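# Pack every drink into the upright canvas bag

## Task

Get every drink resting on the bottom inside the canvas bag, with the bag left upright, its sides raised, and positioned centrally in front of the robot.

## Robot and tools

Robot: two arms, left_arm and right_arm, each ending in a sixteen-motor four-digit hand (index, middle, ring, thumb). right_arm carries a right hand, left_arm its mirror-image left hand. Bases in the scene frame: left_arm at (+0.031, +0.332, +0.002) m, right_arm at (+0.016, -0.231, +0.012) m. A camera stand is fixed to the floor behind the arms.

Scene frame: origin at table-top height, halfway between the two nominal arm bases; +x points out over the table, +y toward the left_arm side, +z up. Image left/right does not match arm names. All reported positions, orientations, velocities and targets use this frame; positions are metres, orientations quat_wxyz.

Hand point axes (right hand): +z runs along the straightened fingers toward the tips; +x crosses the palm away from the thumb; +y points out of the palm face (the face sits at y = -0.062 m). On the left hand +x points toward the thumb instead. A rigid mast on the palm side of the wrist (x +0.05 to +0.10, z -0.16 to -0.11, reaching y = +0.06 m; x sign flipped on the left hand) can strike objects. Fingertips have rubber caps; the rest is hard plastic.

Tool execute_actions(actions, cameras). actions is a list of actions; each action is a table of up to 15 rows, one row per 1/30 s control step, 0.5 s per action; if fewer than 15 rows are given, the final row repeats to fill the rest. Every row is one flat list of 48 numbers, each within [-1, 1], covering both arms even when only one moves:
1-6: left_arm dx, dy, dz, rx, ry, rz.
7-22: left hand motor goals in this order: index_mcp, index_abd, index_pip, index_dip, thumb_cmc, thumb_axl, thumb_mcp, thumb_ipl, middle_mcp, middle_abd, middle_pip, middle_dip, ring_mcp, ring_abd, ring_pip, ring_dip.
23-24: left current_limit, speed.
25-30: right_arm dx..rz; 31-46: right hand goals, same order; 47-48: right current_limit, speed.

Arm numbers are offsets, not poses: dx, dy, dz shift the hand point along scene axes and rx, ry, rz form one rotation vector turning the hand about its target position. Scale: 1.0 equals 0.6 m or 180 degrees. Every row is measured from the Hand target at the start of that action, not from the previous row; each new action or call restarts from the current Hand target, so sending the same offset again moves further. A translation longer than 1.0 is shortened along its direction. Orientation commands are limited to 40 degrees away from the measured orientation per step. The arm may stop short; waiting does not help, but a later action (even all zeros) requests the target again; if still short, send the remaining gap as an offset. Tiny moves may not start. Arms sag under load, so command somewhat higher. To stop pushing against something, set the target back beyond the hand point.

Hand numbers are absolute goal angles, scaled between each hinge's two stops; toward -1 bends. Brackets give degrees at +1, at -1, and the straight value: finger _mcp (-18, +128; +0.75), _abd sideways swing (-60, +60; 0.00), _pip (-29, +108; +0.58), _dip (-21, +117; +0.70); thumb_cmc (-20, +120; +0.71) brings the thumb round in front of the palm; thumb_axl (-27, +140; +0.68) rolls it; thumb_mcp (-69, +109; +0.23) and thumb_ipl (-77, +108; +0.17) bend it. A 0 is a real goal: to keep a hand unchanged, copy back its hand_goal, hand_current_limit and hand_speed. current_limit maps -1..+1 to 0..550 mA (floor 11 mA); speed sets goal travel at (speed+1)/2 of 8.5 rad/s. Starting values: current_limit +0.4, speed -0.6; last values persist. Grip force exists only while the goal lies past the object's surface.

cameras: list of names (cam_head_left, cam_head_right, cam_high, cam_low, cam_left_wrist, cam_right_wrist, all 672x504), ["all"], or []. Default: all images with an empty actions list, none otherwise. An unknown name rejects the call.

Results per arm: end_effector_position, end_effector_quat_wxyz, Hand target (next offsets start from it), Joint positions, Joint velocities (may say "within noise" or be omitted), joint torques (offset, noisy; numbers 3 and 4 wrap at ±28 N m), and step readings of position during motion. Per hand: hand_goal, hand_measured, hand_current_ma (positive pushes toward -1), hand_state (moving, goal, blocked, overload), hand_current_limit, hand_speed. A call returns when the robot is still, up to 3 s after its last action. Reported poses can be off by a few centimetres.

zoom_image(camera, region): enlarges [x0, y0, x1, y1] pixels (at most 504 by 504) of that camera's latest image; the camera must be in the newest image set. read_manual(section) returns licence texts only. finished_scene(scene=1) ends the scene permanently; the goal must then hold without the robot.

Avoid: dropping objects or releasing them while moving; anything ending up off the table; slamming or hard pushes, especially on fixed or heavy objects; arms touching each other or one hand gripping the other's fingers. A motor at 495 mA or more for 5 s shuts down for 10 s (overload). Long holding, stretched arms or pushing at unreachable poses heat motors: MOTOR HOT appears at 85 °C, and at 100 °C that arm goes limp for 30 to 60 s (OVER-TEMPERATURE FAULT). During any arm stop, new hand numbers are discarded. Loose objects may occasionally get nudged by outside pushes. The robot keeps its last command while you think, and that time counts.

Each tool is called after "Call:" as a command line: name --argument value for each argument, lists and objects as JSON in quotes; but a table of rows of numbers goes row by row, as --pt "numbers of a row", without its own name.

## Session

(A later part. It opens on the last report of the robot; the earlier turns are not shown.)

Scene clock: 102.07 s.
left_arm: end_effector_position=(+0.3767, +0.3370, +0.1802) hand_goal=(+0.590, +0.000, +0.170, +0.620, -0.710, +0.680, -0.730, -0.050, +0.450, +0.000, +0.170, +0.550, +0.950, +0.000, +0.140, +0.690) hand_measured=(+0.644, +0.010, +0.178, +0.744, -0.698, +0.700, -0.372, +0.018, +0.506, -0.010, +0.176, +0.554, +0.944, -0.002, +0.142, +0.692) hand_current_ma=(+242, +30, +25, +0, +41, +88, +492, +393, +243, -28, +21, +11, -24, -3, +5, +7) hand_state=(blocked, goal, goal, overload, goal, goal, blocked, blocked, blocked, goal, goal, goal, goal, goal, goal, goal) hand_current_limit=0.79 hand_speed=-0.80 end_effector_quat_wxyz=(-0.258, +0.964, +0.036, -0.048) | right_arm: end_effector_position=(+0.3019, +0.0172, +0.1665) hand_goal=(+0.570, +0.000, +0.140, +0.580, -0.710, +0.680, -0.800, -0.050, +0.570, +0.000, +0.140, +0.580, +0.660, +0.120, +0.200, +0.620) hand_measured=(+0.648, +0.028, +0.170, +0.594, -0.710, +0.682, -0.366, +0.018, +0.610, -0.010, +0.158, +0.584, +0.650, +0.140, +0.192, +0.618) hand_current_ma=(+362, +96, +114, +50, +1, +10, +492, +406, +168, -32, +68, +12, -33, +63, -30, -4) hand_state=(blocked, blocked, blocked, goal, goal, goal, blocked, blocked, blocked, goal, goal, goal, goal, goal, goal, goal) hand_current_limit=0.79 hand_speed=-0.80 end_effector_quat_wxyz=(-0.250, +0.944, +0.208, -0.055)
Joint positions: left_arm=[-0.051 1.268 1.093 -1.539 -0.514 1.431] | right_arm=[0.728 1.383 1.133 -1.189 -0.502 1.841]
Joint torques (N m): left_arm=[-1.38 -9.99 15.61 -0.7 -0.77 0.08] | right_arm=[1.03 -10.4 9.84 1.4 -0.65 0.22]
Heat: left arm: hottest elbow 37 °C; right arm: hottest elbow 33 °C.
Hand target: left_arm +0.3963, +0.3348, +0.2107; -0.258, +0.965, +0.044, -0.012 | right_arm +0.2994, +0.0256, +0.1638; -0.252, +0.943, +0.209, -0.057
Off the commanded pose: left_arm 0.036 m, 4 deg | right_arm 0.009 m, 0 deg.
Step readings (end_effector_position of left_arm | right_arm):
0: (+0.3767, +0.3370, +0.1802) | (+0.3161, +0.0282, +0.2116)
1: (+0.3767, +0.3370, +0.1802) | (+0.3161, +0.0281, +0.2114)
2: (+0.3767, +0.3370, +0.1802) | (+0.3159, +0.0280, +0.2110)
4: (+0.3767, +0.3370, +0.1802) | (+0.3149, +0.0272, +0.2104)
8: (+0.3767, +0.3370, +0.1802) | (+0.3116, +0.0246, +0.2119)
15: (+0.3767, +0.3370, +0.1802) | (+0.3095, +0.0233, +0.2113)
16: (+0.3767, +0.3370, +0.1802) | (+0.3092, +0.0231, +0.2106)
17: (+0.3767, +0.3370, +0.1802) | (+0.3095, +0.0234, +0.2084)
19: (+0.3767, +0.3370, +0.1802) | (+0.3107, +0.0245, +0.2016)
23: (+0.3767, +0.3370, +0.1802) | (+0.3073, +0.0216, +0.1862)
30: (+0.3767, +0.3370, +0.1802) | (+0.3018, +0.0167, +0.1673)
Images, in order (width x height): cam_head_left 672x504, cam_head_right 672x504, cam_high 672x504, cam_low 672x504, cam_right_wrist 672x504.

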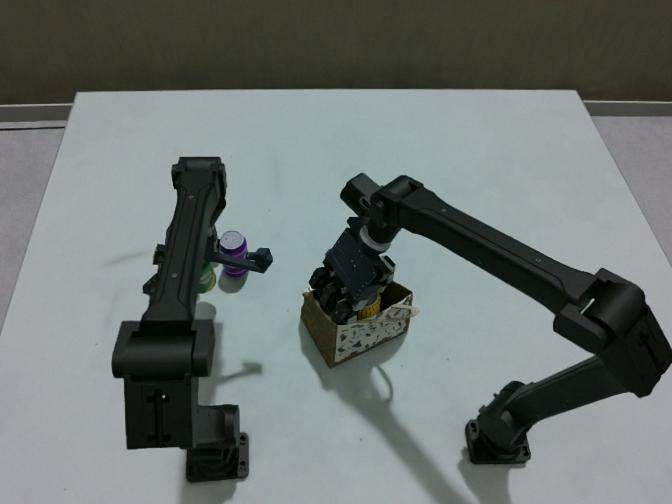

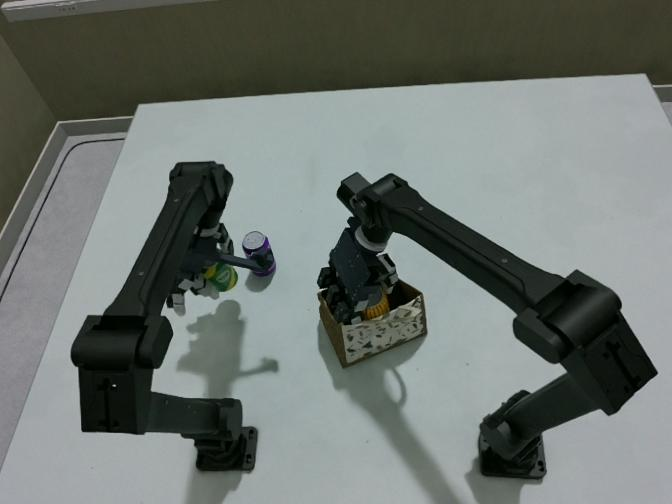

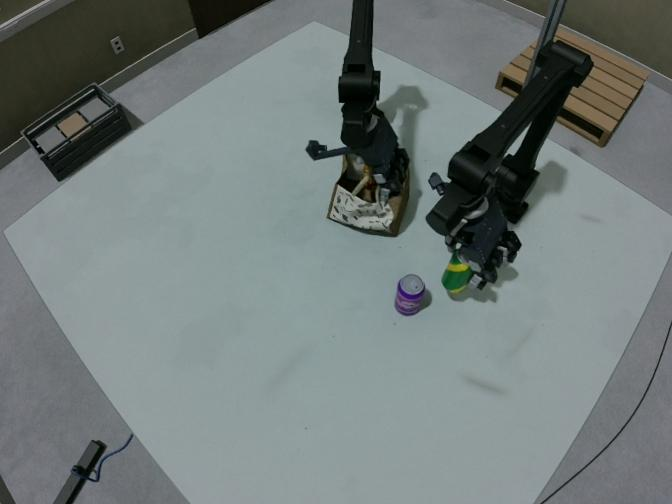

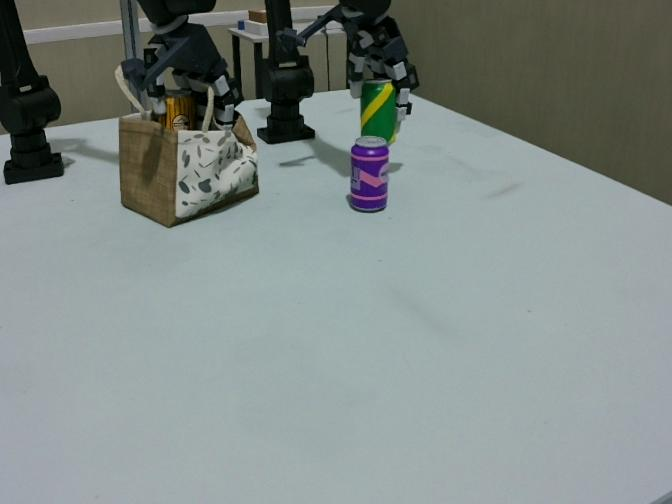

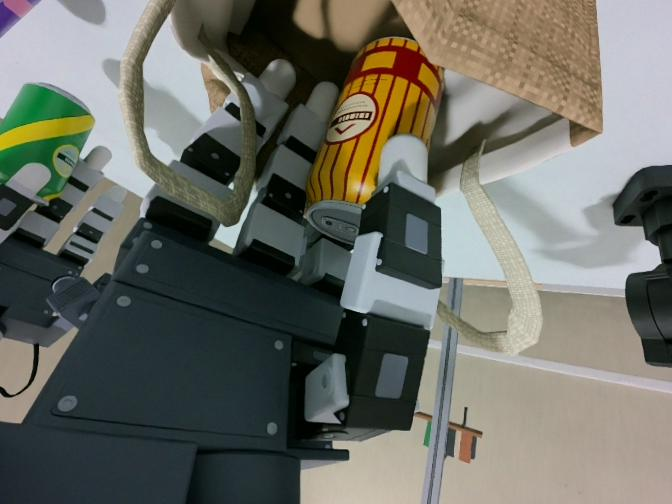

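Call:
execute_actions --actions '[[[0,0,0,0,0,0,0.59,0,0.17,0.62,-0.71,0.68,-0.73,-0.05,0.45,0,0.17,0.55,0.95,0,0.14,0.69,0.79,-0.8, 0.01,0,0.08,0,0,0,0.57,0,0.14,0.58,-0.71,0.68,-0.8,-0.05,0.57,0,0.14,0.58,0.66,0.12,0.2,0.62,0.79,-0.8]],[[0,0,0,0,0,0,0.59,0,0.17,0.62,-0.71,0.68,-0.73,-0.05,0.45,0,0.17,0.55,0.95,0,0.14,0.69,0.79,-0.8, 0.01,0,0.08,0,0,0,0.57,0,0.14,0.58,-0.71,0.68,-0.8,-0.05,0.57,0,0.14,0.58,0.66,0.12,0.2,0.62,0.79,-0.8]],[[0,0,0,0,0,0,0.59,0,0.17,0.62,-0.71,0.68,-0.73,-0.05,0.45,0,0.17,0.55,0.95,0,0.14,0.69,0.79,-0.8, 0,0,0.06,0,0,0,0.57,0,0.14,0.58,-0.71,0.68,-0.8,-0.05,0.57,0,0.14,0.58,0.66,0.12,0.2,0.62,0.79,-0.8]]]' --cameras '["cam_head_left","cam_high","cam_low","cam_right_wrist"]'

Scene clock: 106.13 s.
left_arm: end_effector_position=(+0.3767, +0.3370, +0.1802) hand_goal=(+0.590, +0.000, +0.170, +0.620, -0.710, +0.680, -0.730, -0.050, +0.450, +0.000, +0.170, +0.550, +0.950, +0.000, +0.140, +0.690) hand_measured=(+0.644, +0.010, +0.178, +0.744, -0.698, +0.700, -0.372, +0.018, +0.506, -0.010, +0.176, +0.554, +0.944, -0.002, +0.142, +0.692) hand_current_ma=(+242, +30, +25, +0, +41, +88, +492, +393, +243, -28, +21, +11, -24, -3, +5, +7) hand_state=(blocked, goal, goal, overload, goal, goal, blocked, blocked, blocked, goal, goal, goal, goal, goal, goal, goal) hand_current_limit=0.79 hand_speed=-0.80 end_effector_quat_wxyz=(-0.258, +0.964, +0.036, -0.048) | right_arm: end_effector_position=(+0.2987, +0.0146, +0.2671) hand_goal=(+0.570, +0.000, +0.140, +0.580, -0.710, +0.680, -0.800, -0.050, +0.570, +0.000, +0.140, +0.580, +0.660, +0.120, +0.200, +0.620) hand_measured=(+0.648, +0.028, +0.170, +0.594, -0.710, +0.682, -0.366, +0.018, +0.610, -0.010, +0.158, +0.584, +0.658, +0.122, +0.200, +0.620) hand_current_ma=(+362, +96, +114, +50, -1, +7, +492, +406, +168, -32, +68, +12, -4, +3, +0, -1) hand_state=(blocked, blocked, blocked, goal, goal, goal, blocked, blocked, blocked, goal, goal, goal, goal, goal, goal, goal) hand_current_limit=0.79 hand_speed=-0.80 end_effector_quat_wxyz=(-0.236, +0.947, +0.202, -0.084)
Joint positions: left_arm=[-0.051 1.268 1.093 -1.539 -0.514 1.431] | right_arm=[0.728 1.387 1.4 -1.519 -0.502 1.839]
Joint torques (N m): left_arm=[-1.38 -10.05 15.65 -0.7 -0.77 0.08] | right_arm=[-0.32 -11.16 16.27 0.35 -0.74 0.1]
Heat: left arm: hottest elbow 37 °C; right arm: hottest elbow 34 °C.
Hand target: left_arm +0.3963, +0.3348, +0.2107; -0.258, +0.965, +0.044, -0.012 | right_arm +0.3114, +0.0256, +0.2960; -0.252, +0.943, +0.209, -0.057
Off the commanded pose: left_arm 0.036 m, 4 deg | right_arm 0.033 m, 4 deg.
Step readings (end_effector_position of left_arm | right_arm):
0: (+0.3767, +0.3370, +0.1802) | (+0.3019, +0.0172, +0.1665)
1: (+0.3767, +0.3370, +0.1802) | (+0.3019, +0.0172, +0.1665)
2: (+0.3767, +0.3370, +0.1802) | (+0.3007, +0.0162, +0.1666)
4: (+0.3767, +0.3370, +0.1802) | (+0.2966, +0.0130, +0.1683)
8: (+0.3767, +0.3370, +0.1802) | (+0.2909, +0.0084, +0.1745)
15: (+0.3767, +0.3370, +0.1802) | (+0.2926, +0.0098, +0.1826)
16: (+0.3767, +0.3370, +0.1802) | (+0.2924, +0.0096, +0.1832)
17: (+0.3767, +0.3370, +0.1802) | (+0.2918, +0.0091, +0.1856)
19: (+0.3767, +0.3370, +0.1802) | (+0.2901, +0.0077, +0.1935)
23: (+0.3767, +0.3370, +0.1802) | (+0.2935, +0.0104, +0.2156)
30: (+0.3767, +0.3370, +0.1802) | (+0.2980, +0.0141, +0.2305)
31: (+0.3767, +0.3370, +0.1802) | (+0.2975, +0.0137, +0.2307)
32: (+0.3767, +0.3370, +0.1802) | (+0.2962, +0.0126, +0.2320)
34: (+0.3767, +0.3370, +0.1802) | (+0.2939, +0.0108, +0.2373)
38: (+0.3767, +0.3370, +0.1802) | (+0.2959, +0.0124, +0.2544)
45: (+0.3767, +0.3370, +0.1802) | (+0.2997, +0.0154, +0.2670)
Images, in order (width x height): cam_head_left 672x504, cam_high 672x504, cam_low 672x504, cam_right_wrist 672x504.

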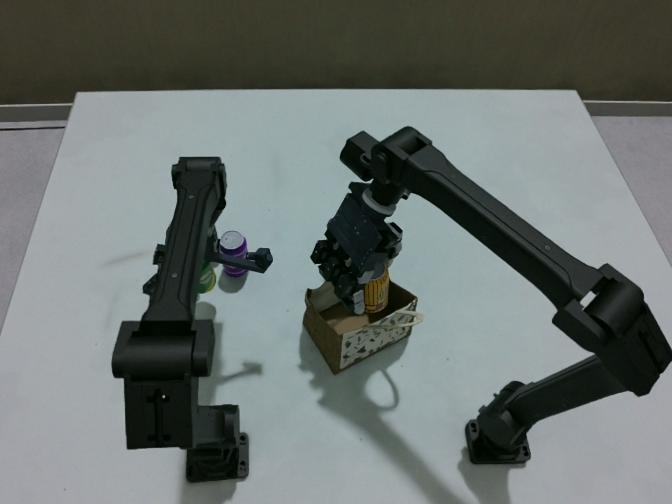

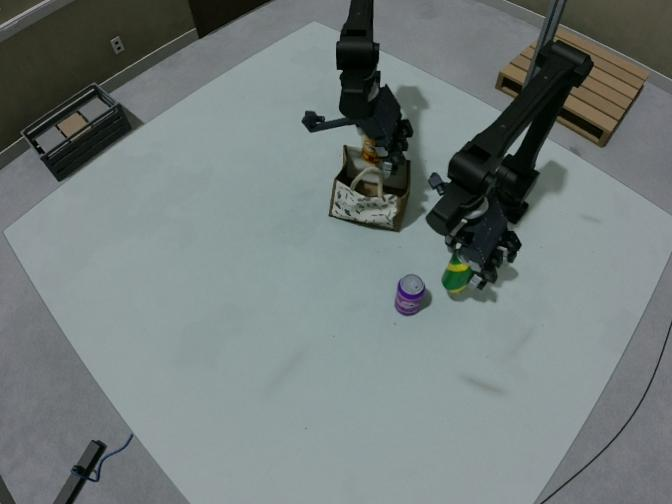

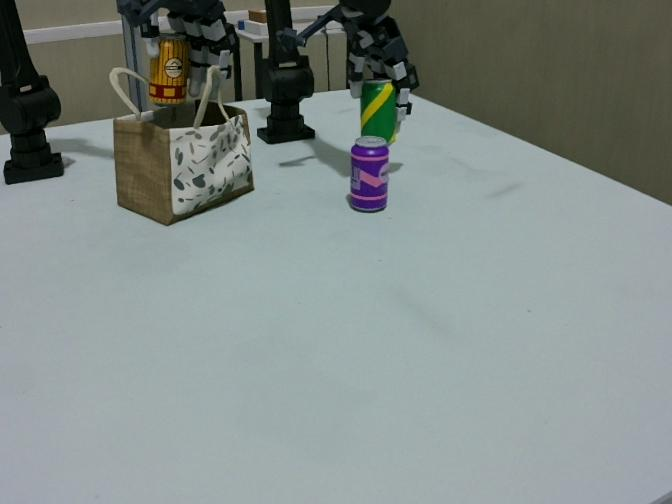

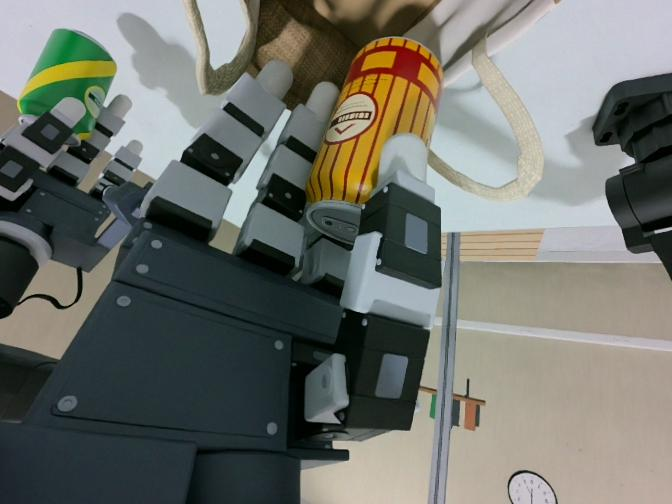

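Call:
zoom_image --camera "cam_head_left" --region '[270, 220, 450, 400]'

Call:
zoom_image --camera "cam_low" --region '[80, 0, 290, 240]'

Call:
zoom_image --camera "cam_high" --region '[300, 100, 450, 250]'

Scaled by 2.800.

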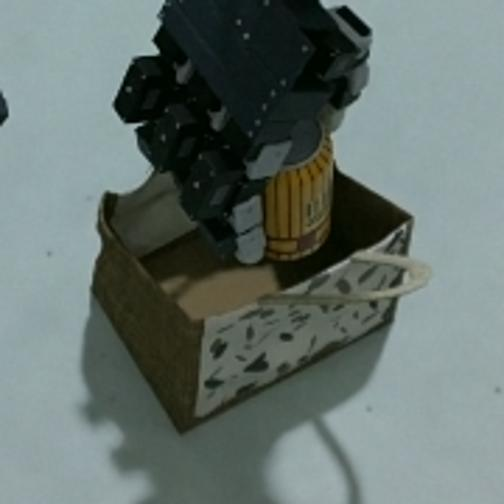

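Scaled by 2.100.

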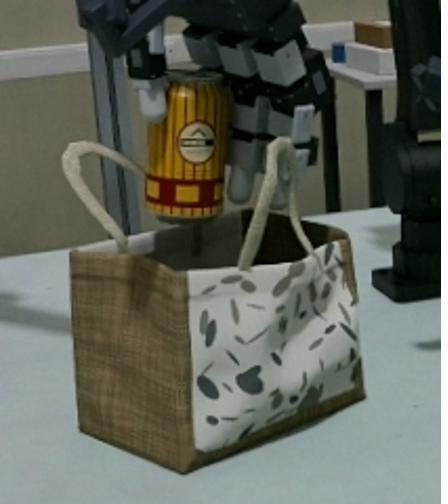

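Scaled by 3.360.

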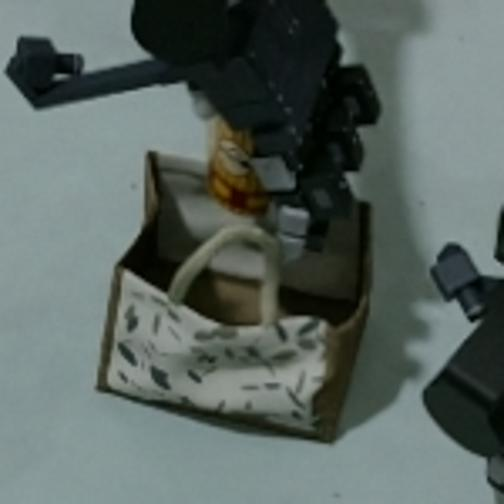

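Call:
execute_actions --actions '[[[0,0,0,0,0,0,0.59,0,0.17,0.62,-0.71,0.68,-0.73,-0.05,0.45,0,0.17,0.55,0.95,0,0.14,0.69,0.79,-0.8, 0,0,0,0,0,0,0.57,0,0.14,0.58,-0.71,0.68,-0.8,-0.05,0.57,0,0.14,0.58,-0.87,0,0.58,0.70,0.79,-0.6]],[[0,0,0,0,0,0,0.59,0,0.17,0.62,-0.71,0.68,-0.73,-0.05,0.45,0,0.17,0.55,0.95,0,0.14,0.69,0.79,-0.8, 0,0,0,0,0,0,0.57,0,0.14,0.58,-0.71,0.68,-0.8,-0.05,0.57,0,0.14,0.58,-0.87,0,0.58,0.70,0.79,-0.6]],[[0,0,0,0,0,0,0.59,0,0.17,0.62,-0.71,0.68,-0.73,-0.05,0.45,0,0.17,0.55,0.95,0,0.14,0.69,0.79,-0.8, 0,0,-0.03,0,0,0,0.57,0,0.14,0.58,-0.71,0.68,-0.8,-0.05,0.57,0,0.14,0.58,-0.87,0,0.58,0.70,0.79,-0.6]],[[0,0,0,0,0,0,0.59,0,0.17,0.62,-0.71,0.68,-0.73,-0.05,0.45,0,0.17,0.55,0.95,0,0.14,0.69,0.79,-0.8, 0,0,-0.06,0,0,0,0.57,0,0.14,0.58,-0.71,0.68,-0.8,-0.05,0.57,0,0.14,0.58,-0.87,0,0.58,0.70,0.79,-0.6]]]' --cameras '["cam_head_left","cam_high","cam_low","cam_right_wrist"]'

Scene clock: 110.93 s.
left_arm: end_effector_position=(+0.3767, +0.3370, +0.1802) hand_goal=(+0.590, +0.000, +0.170, +0.620, -0.710, +0.680, -0.730, -0.050, +0.450, +0.000, +0.170, +0.550, +0.950, +0.000, +0.140, +0.690) hand_measured=(+0.644, +0.010, +0.178, +0.744, -0.698, +0.700, -0.372, +0.018, +0.506, -0.010, +0.176, +0.554, +0.944, -0.002, +0.142, +0.692) hand_current_ma=(+242, +30, +25, +0, +41, +88, +492, +393, +243, -28, +21, +11, -24, -3, +5, +7) hand_state=(blocked, goal, goal, overload, goal, goal, blocked, blocked, blocked, goal, goal, goal, goal, goal, goal, goal) hand_current_limit=0.79 hand_speed=-0.80 end_effector_quat_wxyz=(-0.258, +0.964, +0.036, -0.048) | right_arm: end_effector_position=(+0.3091, +0.0228, +0.2359) hand_goal=(+0.570, +0.000, +0.140, +0.580, -0.710, +0.680, -0.800, -0.050, +0.570, +0.000, +0.140, +0.580, -0.870, +0.000, +0.580, +0.700) hand_measured=(+0.648, +0.028, +0.170, +0.594, -0.710, +0.682, -0.366, +0.018, +0.610, -0.010, +0.158, +0.584, -0.850, +0.002, +0.580, +0.698) hand_current_ma=(+362, +96, +114, +50, -1, +5, +492, +406, +168, -32, +68, +12, +76, +7, +0, -7) hand_state=(blocked, blocked, blocked, goal, goal, goal, blocked, blocked, blocked, goal, goal, goal, goal, goal, goal, goal) hand_current_limit=0.79 hand_speed=-0.60 end_effector_quat_wxyz=(-0.245, +0.945, +0.208, -0.066)
Joint positions: left_arm=[-0.051 1.268 1.093 -1.539 -0.514 1.431] | right_arm=[0.728 1.394 1.328 -1.397 -0.502 1.836]
Joint torques (N m): left_arm=[-1.32 -9.93 15.64 -0.7 -0.77 0.08] | right_arm=[-0.09 -11.87 10.73 0.95 -0.62 0.09]
Heat: left arm: hottest elbow 38 °C; right arm: hottest elbow 34 °C.
Hand target: left_arm +0.3963, +0.3348, +0.2107; -0.258, +0.965, +0.044, -0.012 | right_arm +0.3114, +0.0256, +0.2420; -0.252, +0.943, +0.209, -0.057
Off the commanded pose: left_arm 0.036 m, 4 deg | right_arm 0.007 m, 1 deg.
Step readings (end_effector_position of left_arm | right_arm):
0: (+0.3767, +0.3370, +0.1802) | (+0.2987, +0.0146, +0.2671)
1: (+0.3767, +0.3370, +0.1802) | (+0.2987, +0.0146, +0.2671)
2: (+0.3767, +0.3370, +0.1802) | (+0.2987, +0.0146, +0.2671)
4: (+0.3767, +0.3370, +0.1802) | (+0.2987, +0.0146, +0.2671)
8: (+0.3767, +0.3370, +0.1802) | (+0.2987, +0.0146, +0.2671)
15: (+0.3767, +0.3370, +0.1802) | (+0.2987, +0.0146, +0.2671)
16: (+0.3767, +0.3370, +0.1802) | (+0.2987, +0.0146, +0.2671)
17: (+0.3767, +0.3370, +0.1802) | (+0.2987, +0.0146, +0.2671)
19: (+0.3767, +0.3370, +0.1802) | (+0.2987, +0.0146, +0.2671)
23: (+0.3767, +0.3370, +0.1802) | (+0.2987, +0.0146, +0.2671)
30: (+0.3767, +0.3370, +0.1802) | (+0.2987, +0.0146, +0.2671)
31: (+0.3767, +0.3370, +0.1802) | (+0.2987, +0.0146, +0.2671)
32: (+0.3767, +0.3370, +0.1802) | (+0.2988, +0.0147, +0.2671)
34: (+0.3767, +0.3370, +0.1802) | (+0.2998, +0.0155, +0.2670)
38: (+0.3767, +0.3370, +0.1802) | (+0.3032, +0.0182, +0.2666)
45: (+0.3767, +0.3370, +0.1802) | (+0.3043, +0.0191, +0.2665)
46: (+0.3767, +0.3370, +0.1802) | (+0.3046, +0.0193, +0.2665)
47: (+0.3767, +0.3370, +0.1802) | (+0.3055, +0.0200, +0.2654)
49: (+0.3767, +0.3370, +0.1802) | (+0.3091, +0.0229, +0.2601)
53: (+0.3767, +0.3370, +0.1802) | (+0.3094, +0.0230, +0.2440)
60: (+0.3767, +0.3370, +0.1802) | (+0.3088, +0.0225, +0.2359)
Images, in order (width x height): cam_head_left 672x504, cam_high 672x504, cam_low 672x504, cam_right_wrist 672x504.

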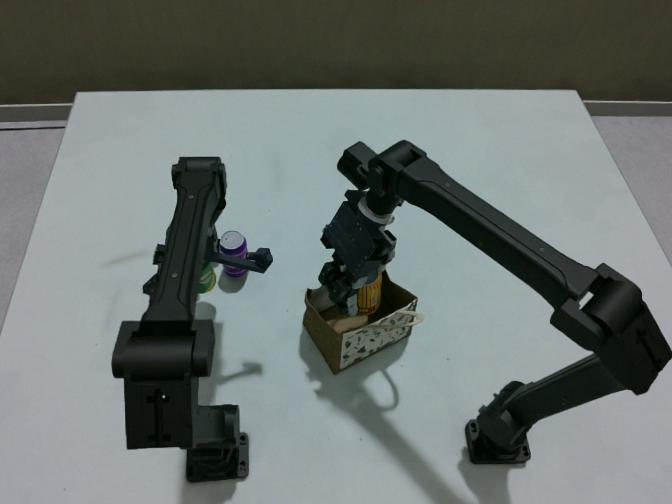

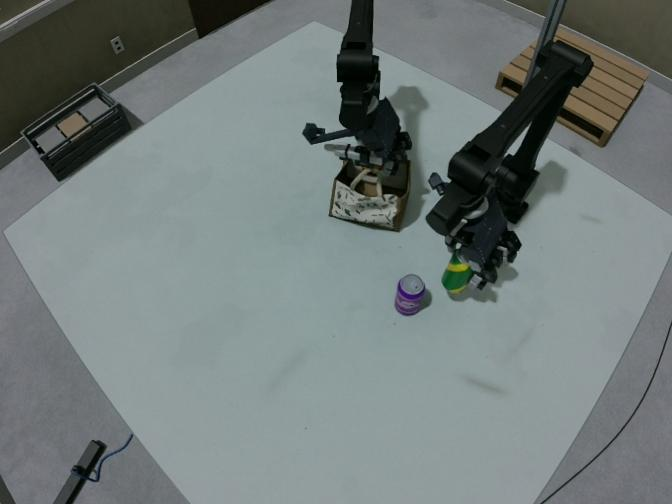

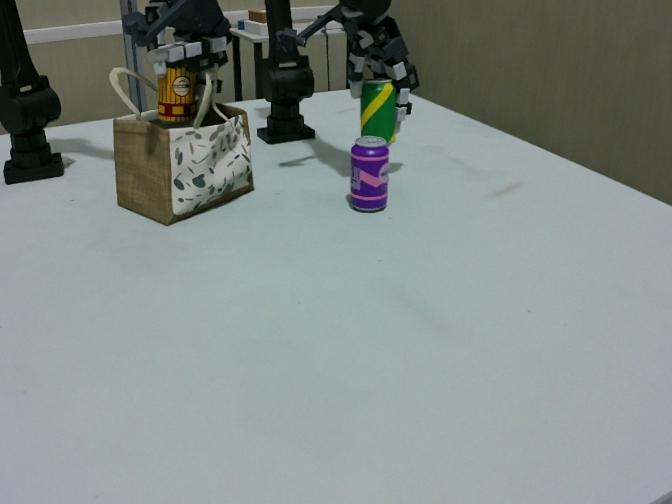

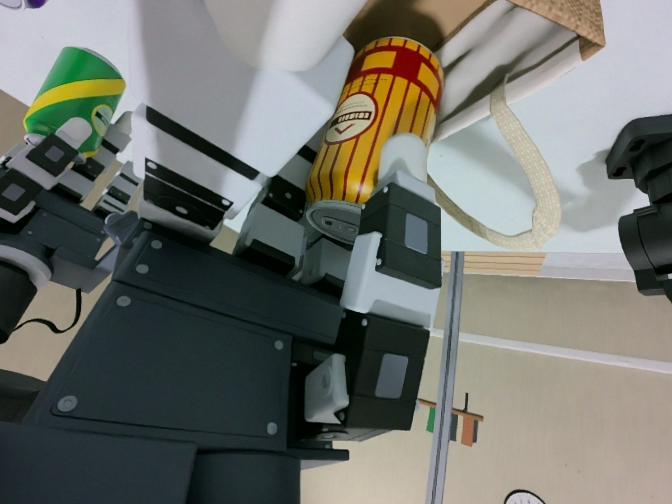

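Call:
zoom_image --camera "cam_head_left" --region '[270, 220, 450, 400]'

Call:
zoom_image --camera "cam_low" --region '[80, 0, 290, 240]'

Call:
zoom_image --camera "cam_high" --region '[300, 100, 450, 250]'

Scaled by 2.800.

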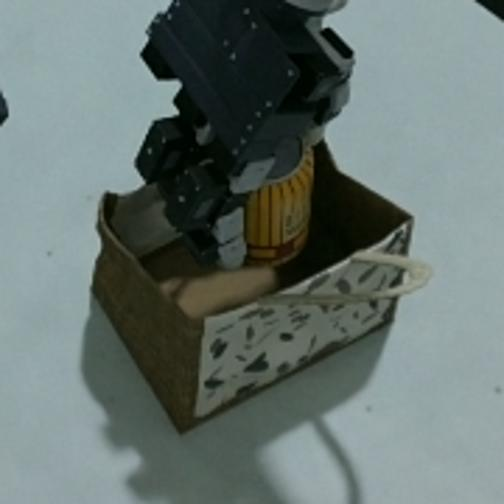

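Scaled by 2.100.

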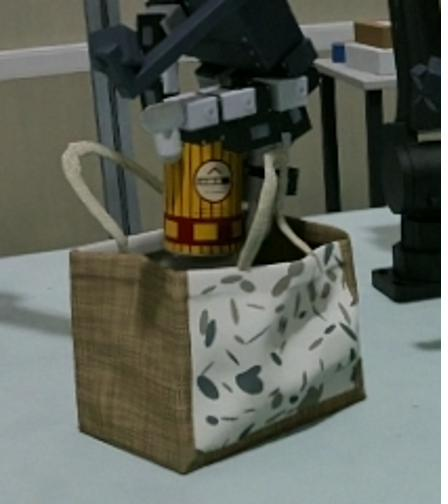

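Scaled by 3.360.

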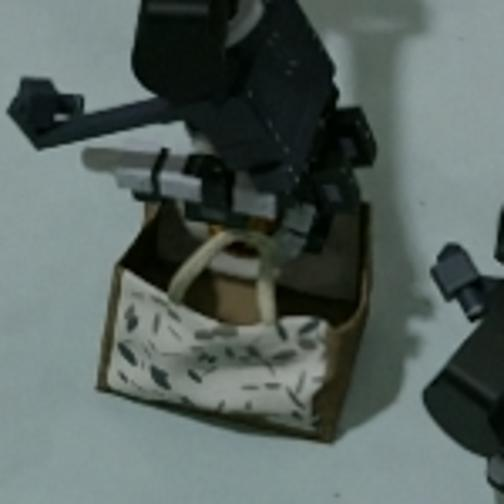

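Call:
execute_actions --actions '[[[0,0,0,0,0,0,0.59,0,0.17,0.62,-0.71,0.68,-0.73,-0.05,0.45,0,0.17,0.55,0.95,0,0.14,0.69,0.79,-0.8, 0.006,0.003,-0.06,0,0,0,0.57,0,0.14,0.58,-0.71,0.68,-0.8,-0.05,0.57,0,0.14,0.58,-0.87,0,0.58,0.70,0.79,-0.6]],[[0,0,0,0,0,0,0.59,0,0.17,0.62,-0.71,0.68,-0.73,-0.05,0.45,0,0.17,0.55,0.95,0,0.14,0.69,0.79,-0.8, 0.003,0.001,-0.06,0,0,0,0.57,0,0.14,0.58,-0.71,0.68,-0.8,-0.05,0.57,0,0.14,0.58,-0.87,0,0.58,0.70,0.79,-0.6]]]' --cameras '["cam_head_left","cam_high","cam_low","cam_right_wrist"]'

Call:
zoom_image --camera "cam_head_left" --region '[270, 220, 450, 400]'

Call:
zoom_image --camera "cam_low" --region '[80, 0, 290, 240]'

Call:
zoom_image --camera "cam_high" --region '[300, 100, 450, 250]'

Scene clock: 112.90 s.
left_arm: end_effector_position=(+0.3767, +0.3370, +0.1802) hand_goal=(+0.590, +0.000, +0.170, +0.620, -0.710, +0.680, -0.730, -0.050, +0.450, +0.000, +0.170, +0.550, +0.950, +0.000, +0.140, +0.690) hand_measured=(+0.644, +0.010, +0.178, +0.744, -0.698, +0.700, -0.372, +0.018, +0.506, -0.010, +0.176, +0.554, +0.944, -0.002, +0.142, +0.692) hand_current_ma=(+242, +30, +25, +0, +41, +88, +492, +393, +243, -28, +21, +11, -24, -3, +5, +7) hand_state=(blocked, goal, goal, overload, goal, goal, blocked, blocked, blocked, goal, goal, goal, goal, goal, goal, goal) hand_current_limit=0.79 hand_speed=-0.80 end_effector_quat_wxyz=(-0.258, +0.964, +0.036, -0.048) | right_arm: end_effector_position=(+0.3127, +0.0257, +0.1637) hand_goal=(+0.570, +0.000, +0.140, +0.580, -0.710, +0.680, -0.800, -0.050, +0.570, +0.000, +0.140, +0.580, -0.870, +0.000, +0.580, +0.700) hand_measured=(+0.648, +0.028, +0.170, +0.594, -0.710, +0.682, -0.366, +0.018, +0.610, -0.010, +0.158, +0.584, -0.854, +0.002, +0.580, +0.698) hand_current_ma=(+362, +96, +114, +50, +0, +6, +492, +406, +168, -32, +68, +12, +62, +7, +0, -7) hand_state=(blocked, blocked, blocked, goal, goal, goal, blocked, blocked, blocked, goal, goal, goal, goal, goal, goal, goal) hand_current_limit=0.79 hand_speed=-0.60 end_effector_quat_wxyz=(-0.245, +0.945, +0.209, -0.066)
Joint positions: left_arm=[-0.051 1.268 1.093 -1.539 -0.514 1.431] | right_arm=[0.728 1.437 1.18 -1.208 -0.503 1.833]
Joint torques (N m): left_arm=[-1.32 -10.05 15.64 -0.7 -0.77 0.08] | right_arm=[-0.21 -11.99 10.5 0.9 -0.61 0.1]
Heat: left arm: hottest elbow 38 °C; right arm: hottest elbow 34 °C.
Hand target: left_arm +0.3963, +0.3348, +0.2107; -0.258, +0.965, +0.044, -0.012 | right_arm +0.3169, +0.0281, +0.1700; -0.252, +0.943, +0.210, -0.057
Off the commanded pose: left_arm 0.036 m, 4 deg | right_arm 0.008 m, 1 deg.
Step readings (end_effector_position of left_arm | right_arm):
0: (+0.3767, +0.3370, +0.1802) | (+0.3091, +0.0228, +0.2359)
1: (+0.3767, +0.3370, +0.1802) | (+0.3093, +0.0229, +0.2356)
2: (+0.3767, +0.3370, +0.1802) | (+0.3099, +0.0235, +0.2338)
4: (+0.3767, +0.3370, +0.1802) | (+0.3122, +0.0254, +0.2270)
8: (+0.3767, +0.3370, +0.1802) | (+0.3110, +0.0244, +0.2093)
15: (+0.3767, +0.3370, +0.1802) | (+0.3112, +0.0246, +0.1993)
16: (+0.3767, +0.3370, +0.1802) | (+0.3116, +0.0249, +0.1991)
17: (+0.3767, +0.3370, +0.1802) | (+0.3123, +0.0255, +0.1975)
19: (+0.3767, +0.3370, +0.1802) | (+0.3147, +0.0273, +0.1909)
23: (+0.3767, +0.3370, +0.1802) | (+0.3127, +0.0257, +0.1740)
30: (+0.3767, +0.3370, +0.1802) | (+0.3122, +0.0252, +0.1638)
Images, in order (width x height): cam_head_left 672x504, cam_high 672x504, cam_low 672x504, cam_right_wrist 672x504.

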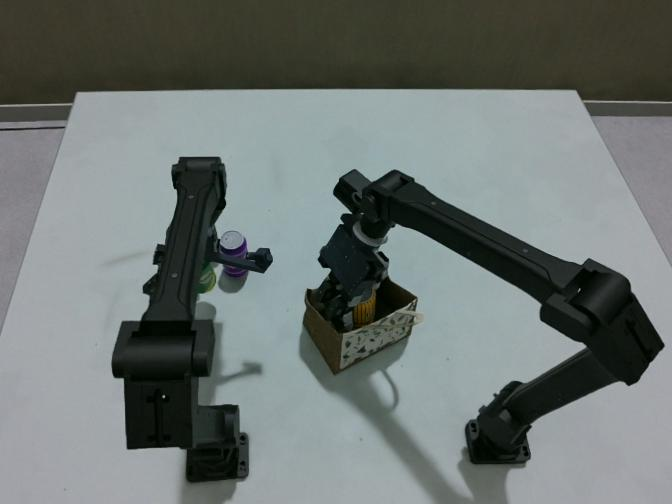

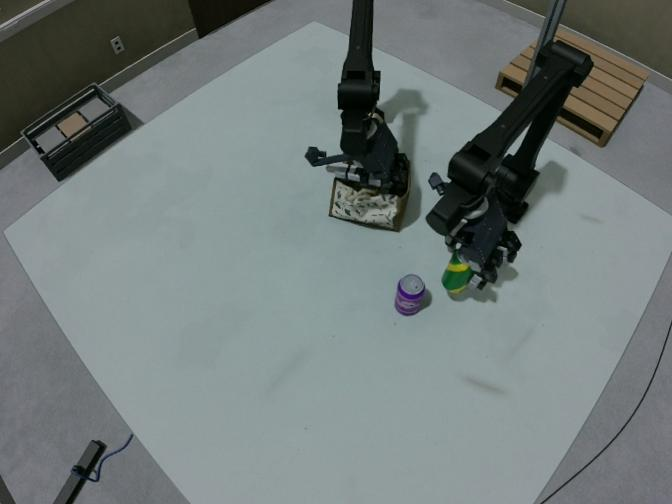

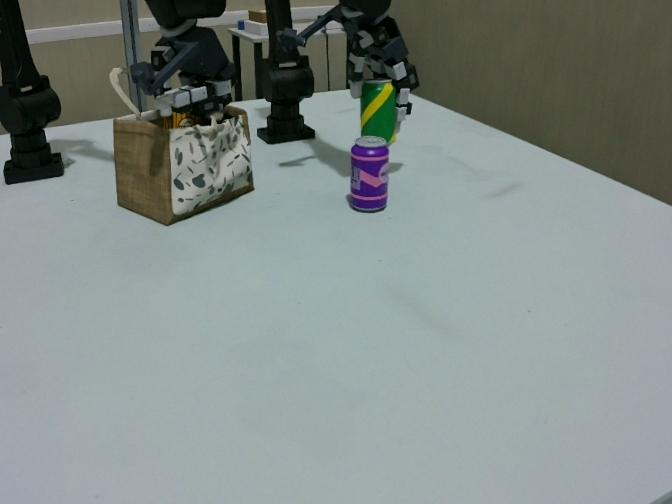

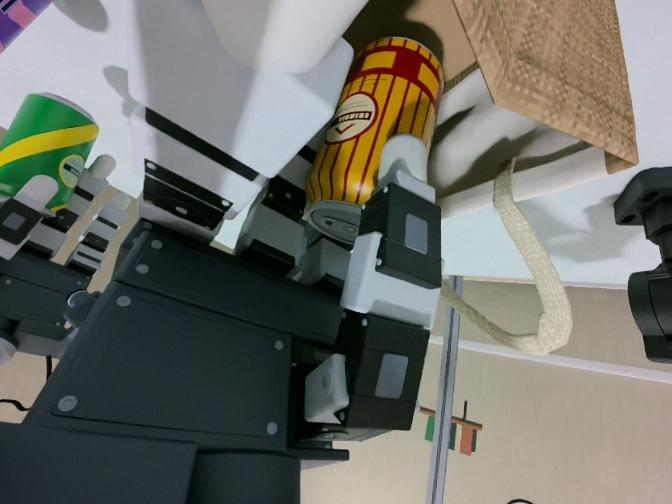

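Scaled by 2.800.

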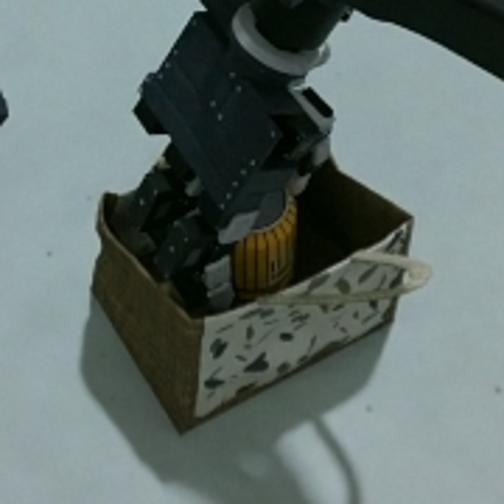

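Scaled by 2.100.

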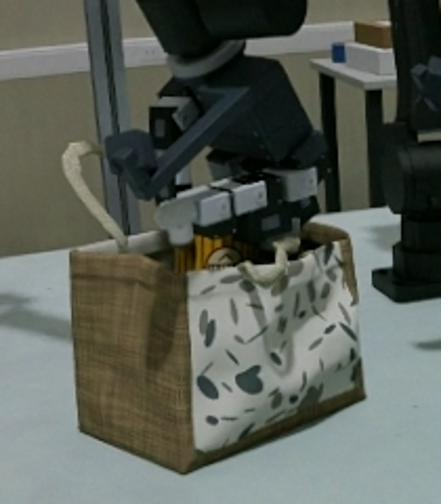

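Scaled by 3.360.

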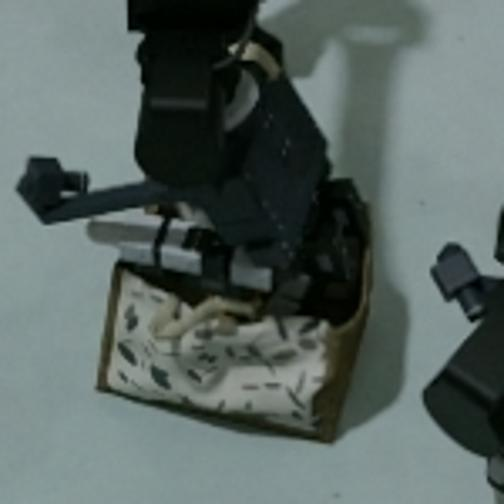

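Call:
execute_actions --actions '[[[0,0,0,0,0,0,0.59,0,0.17,0.62,-0.71,0.68,-0.73,-0.05,0.45,0,0.17,0.55,0.95,0,0.14,0.69,0.79,-0.8, -0.006,-0.003,-0.05,0,0,0,0.57,0,0.14,0.58,-0.71,0.68,-0.8,-0.05,0.57,0,0.14,0.58,-0.87,0,0.58,0.70,0.79,-0.6]]]' --cameras '["cam_head_left","cam_high","cam_low","cam_right_wrist"]'

Call:
zoom_image --camera "cam_head_left" --region '[270, 220, 450, 400]'

Call:
zoom_image --camera "cam_low" --region '[80, 0, 290, 240]'

Call:
zoom_image --camera "cam_high" --region '[300, 100, 450, 250]'

Scene clock: 113.93 s.
left_arm: end_effector_position=(+0.3767, +0.3370, +0.1802) hand_goal=(+0.590, +0.000, +0.170, +0.620, -0.710, +0.680, -0.730, -0.050, +0.450, +0.000, +0.170, +0.550, +0.950, +0.000, +0.140, +0.690) hand_measured=(+0.644, +0.010, +0.178, +0.744, -0.698, +0.700, -0.372, +0.018, +0.506, -0.010, +0.176, +0.554, +0.944, -0.002, +0.142, +0.692) hand_current_ma=(+242, +30, +25, +0, +41, +88, +492, +393, +243, -28, +21, +11, -24, -3, +5, +7) hand_state=(blocked, goal, goal, overload, goal, goal, blocked, blocked, blocked, goal, goal, goal, goal, goal, goal, goal) hand_current_limit=0.79 hand_speed=-0.80 end_effector_quat_wxyz=(-0.258, +0.964, +0.036, -0.048) | right_arm: end_effector_position=(+0.3098, +0.0233, +0.1369) hand_goal=(+0.570, +0.000, +0.140, +0.580, -0.710, +0.680, -0.800, -0.050, +0.570, +0.000, +0.140, +0.580, -0.870, +0.000, +0.580, +0.700) hand_measured=(+0.648, +0.028, +0.170, +0.594, -0.710, +0.682, -0.366, +0.018, +0.610, -0.010, +0.158, +0.584, -0.862, +0.002, +0.580, +0.698) hand_current_ma=(+362, +96, +114, +50, -1, +6, +492, +406, +168, -32, +68, +12, +27, +7, +0, -7) hand_state=(blocked, blocked, blocked, goal, goal, goal, blocked, blocked, blocked, goal, goal, goal, goal, goal, goal, goal) hand_current_limit=0.79 hand_speed=-0.60 end_effector_quat_wxyz=(-0.246, +0.944, +0.210, -0.063)
Joint positions: left_arm=[-0.051 1.268 1.093 -1.539 -0.514 1.431] | right_arm=[0.728 1.443 1.113 -1.128 -0.503 1.833]
Joint torques (N m): left_arm=[-1.38 -9.99 15.62 -0.72 -0.76 0.07] | right_arm=[0.62 -12.22 10.11 1.05 -0.65 0.12]
Heat: left arm: hottest elbow 38 °C; right arm: hottest elbow 34 °C.
Hand target: left_arm +0.3963, +0.3348, +0.2107; -0.258, +0.965, +0.044, -0.012 | right_arm +0.3133, +0.0263, +0.1399; -0.252, +0.943, +0.209, -0.057
Off the commanded pose: left_arm 0.036 m, 4 deg | right_arm 0.006 m, 1 deg.
Step readings (end_effector_position of left_arm | right_arm):
0: (+0.3767, +0.3370, +0.1802) | (+0.3127, +0.0257, +0.1637)
1: (+0.3767, +0.3370, +0.1802) | (+0.3127, +0.0256, +0.1635)
2: (+0.3767, +0.3370, +0.1802) | (+0.3132, +0.0261, +0.1618)
4: (+0.3767, +0.3370, +0.1802) | (+0.3145, +0.0271, +0.1564)
8: (+0.3767, +0.3370, +0.1802) | (+0.3105, +0.0239, +0.1426)
15: (+0.3767, +0.3370, +0.1802) | (+0.3094, +0.0230, +0.1369)
Images, in order (width x height): cam_head_left 672x504, cam_high 672x504, cam_low 672x504, cam_right_wrist 672x504.

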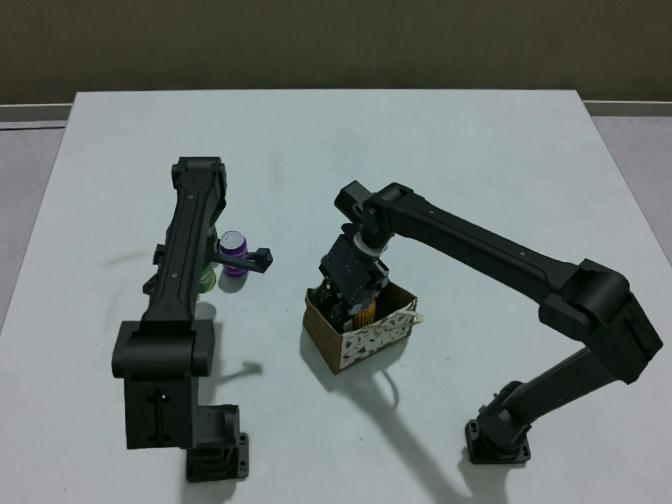

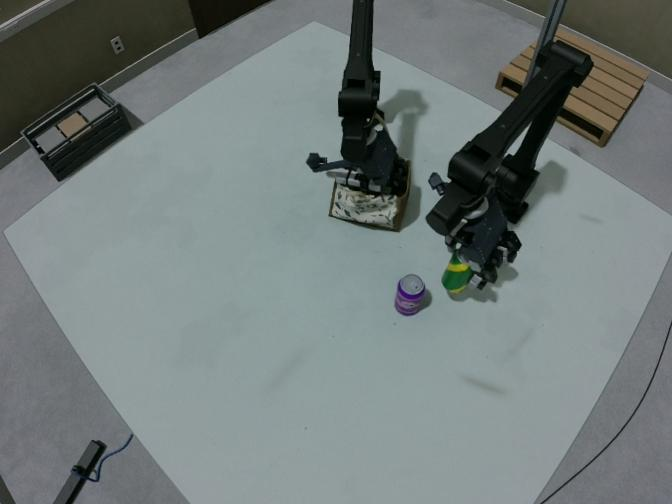

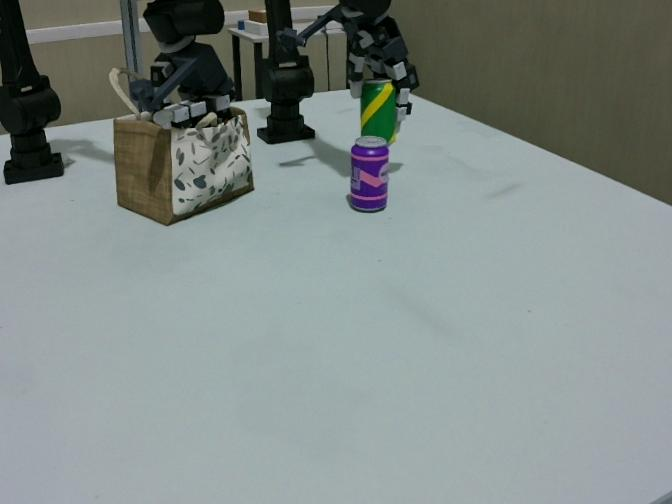

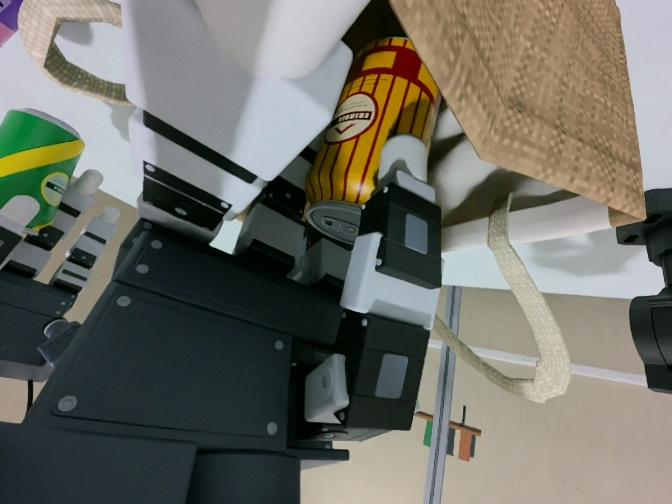

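Scaled by 2.800.

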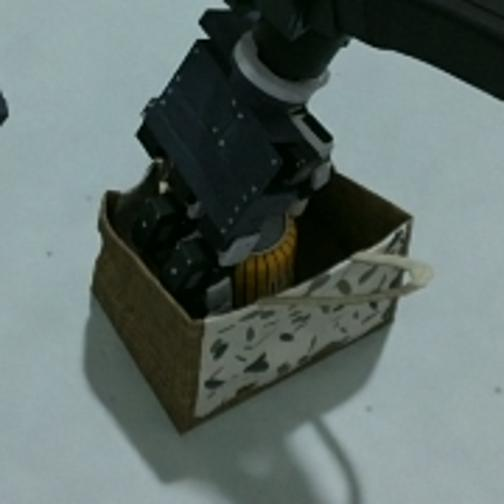

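Scaled by 2.100.

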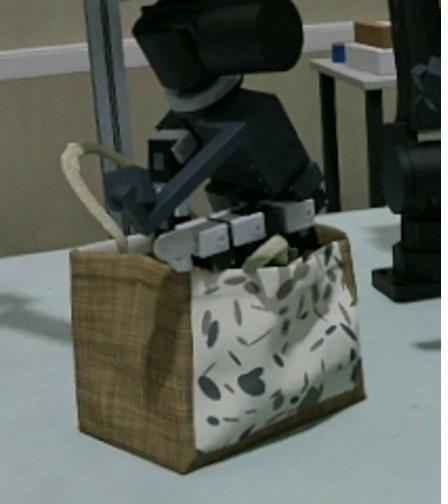

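Scaled by 3.360.

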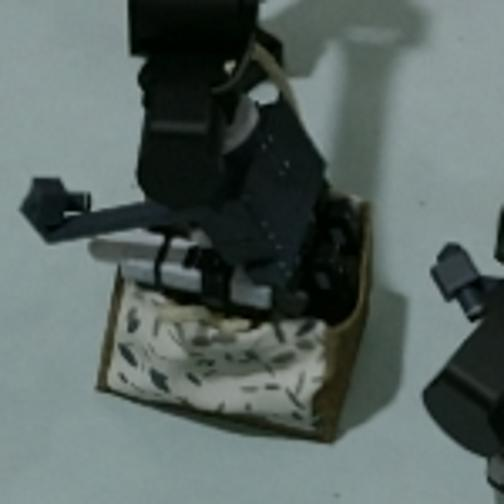

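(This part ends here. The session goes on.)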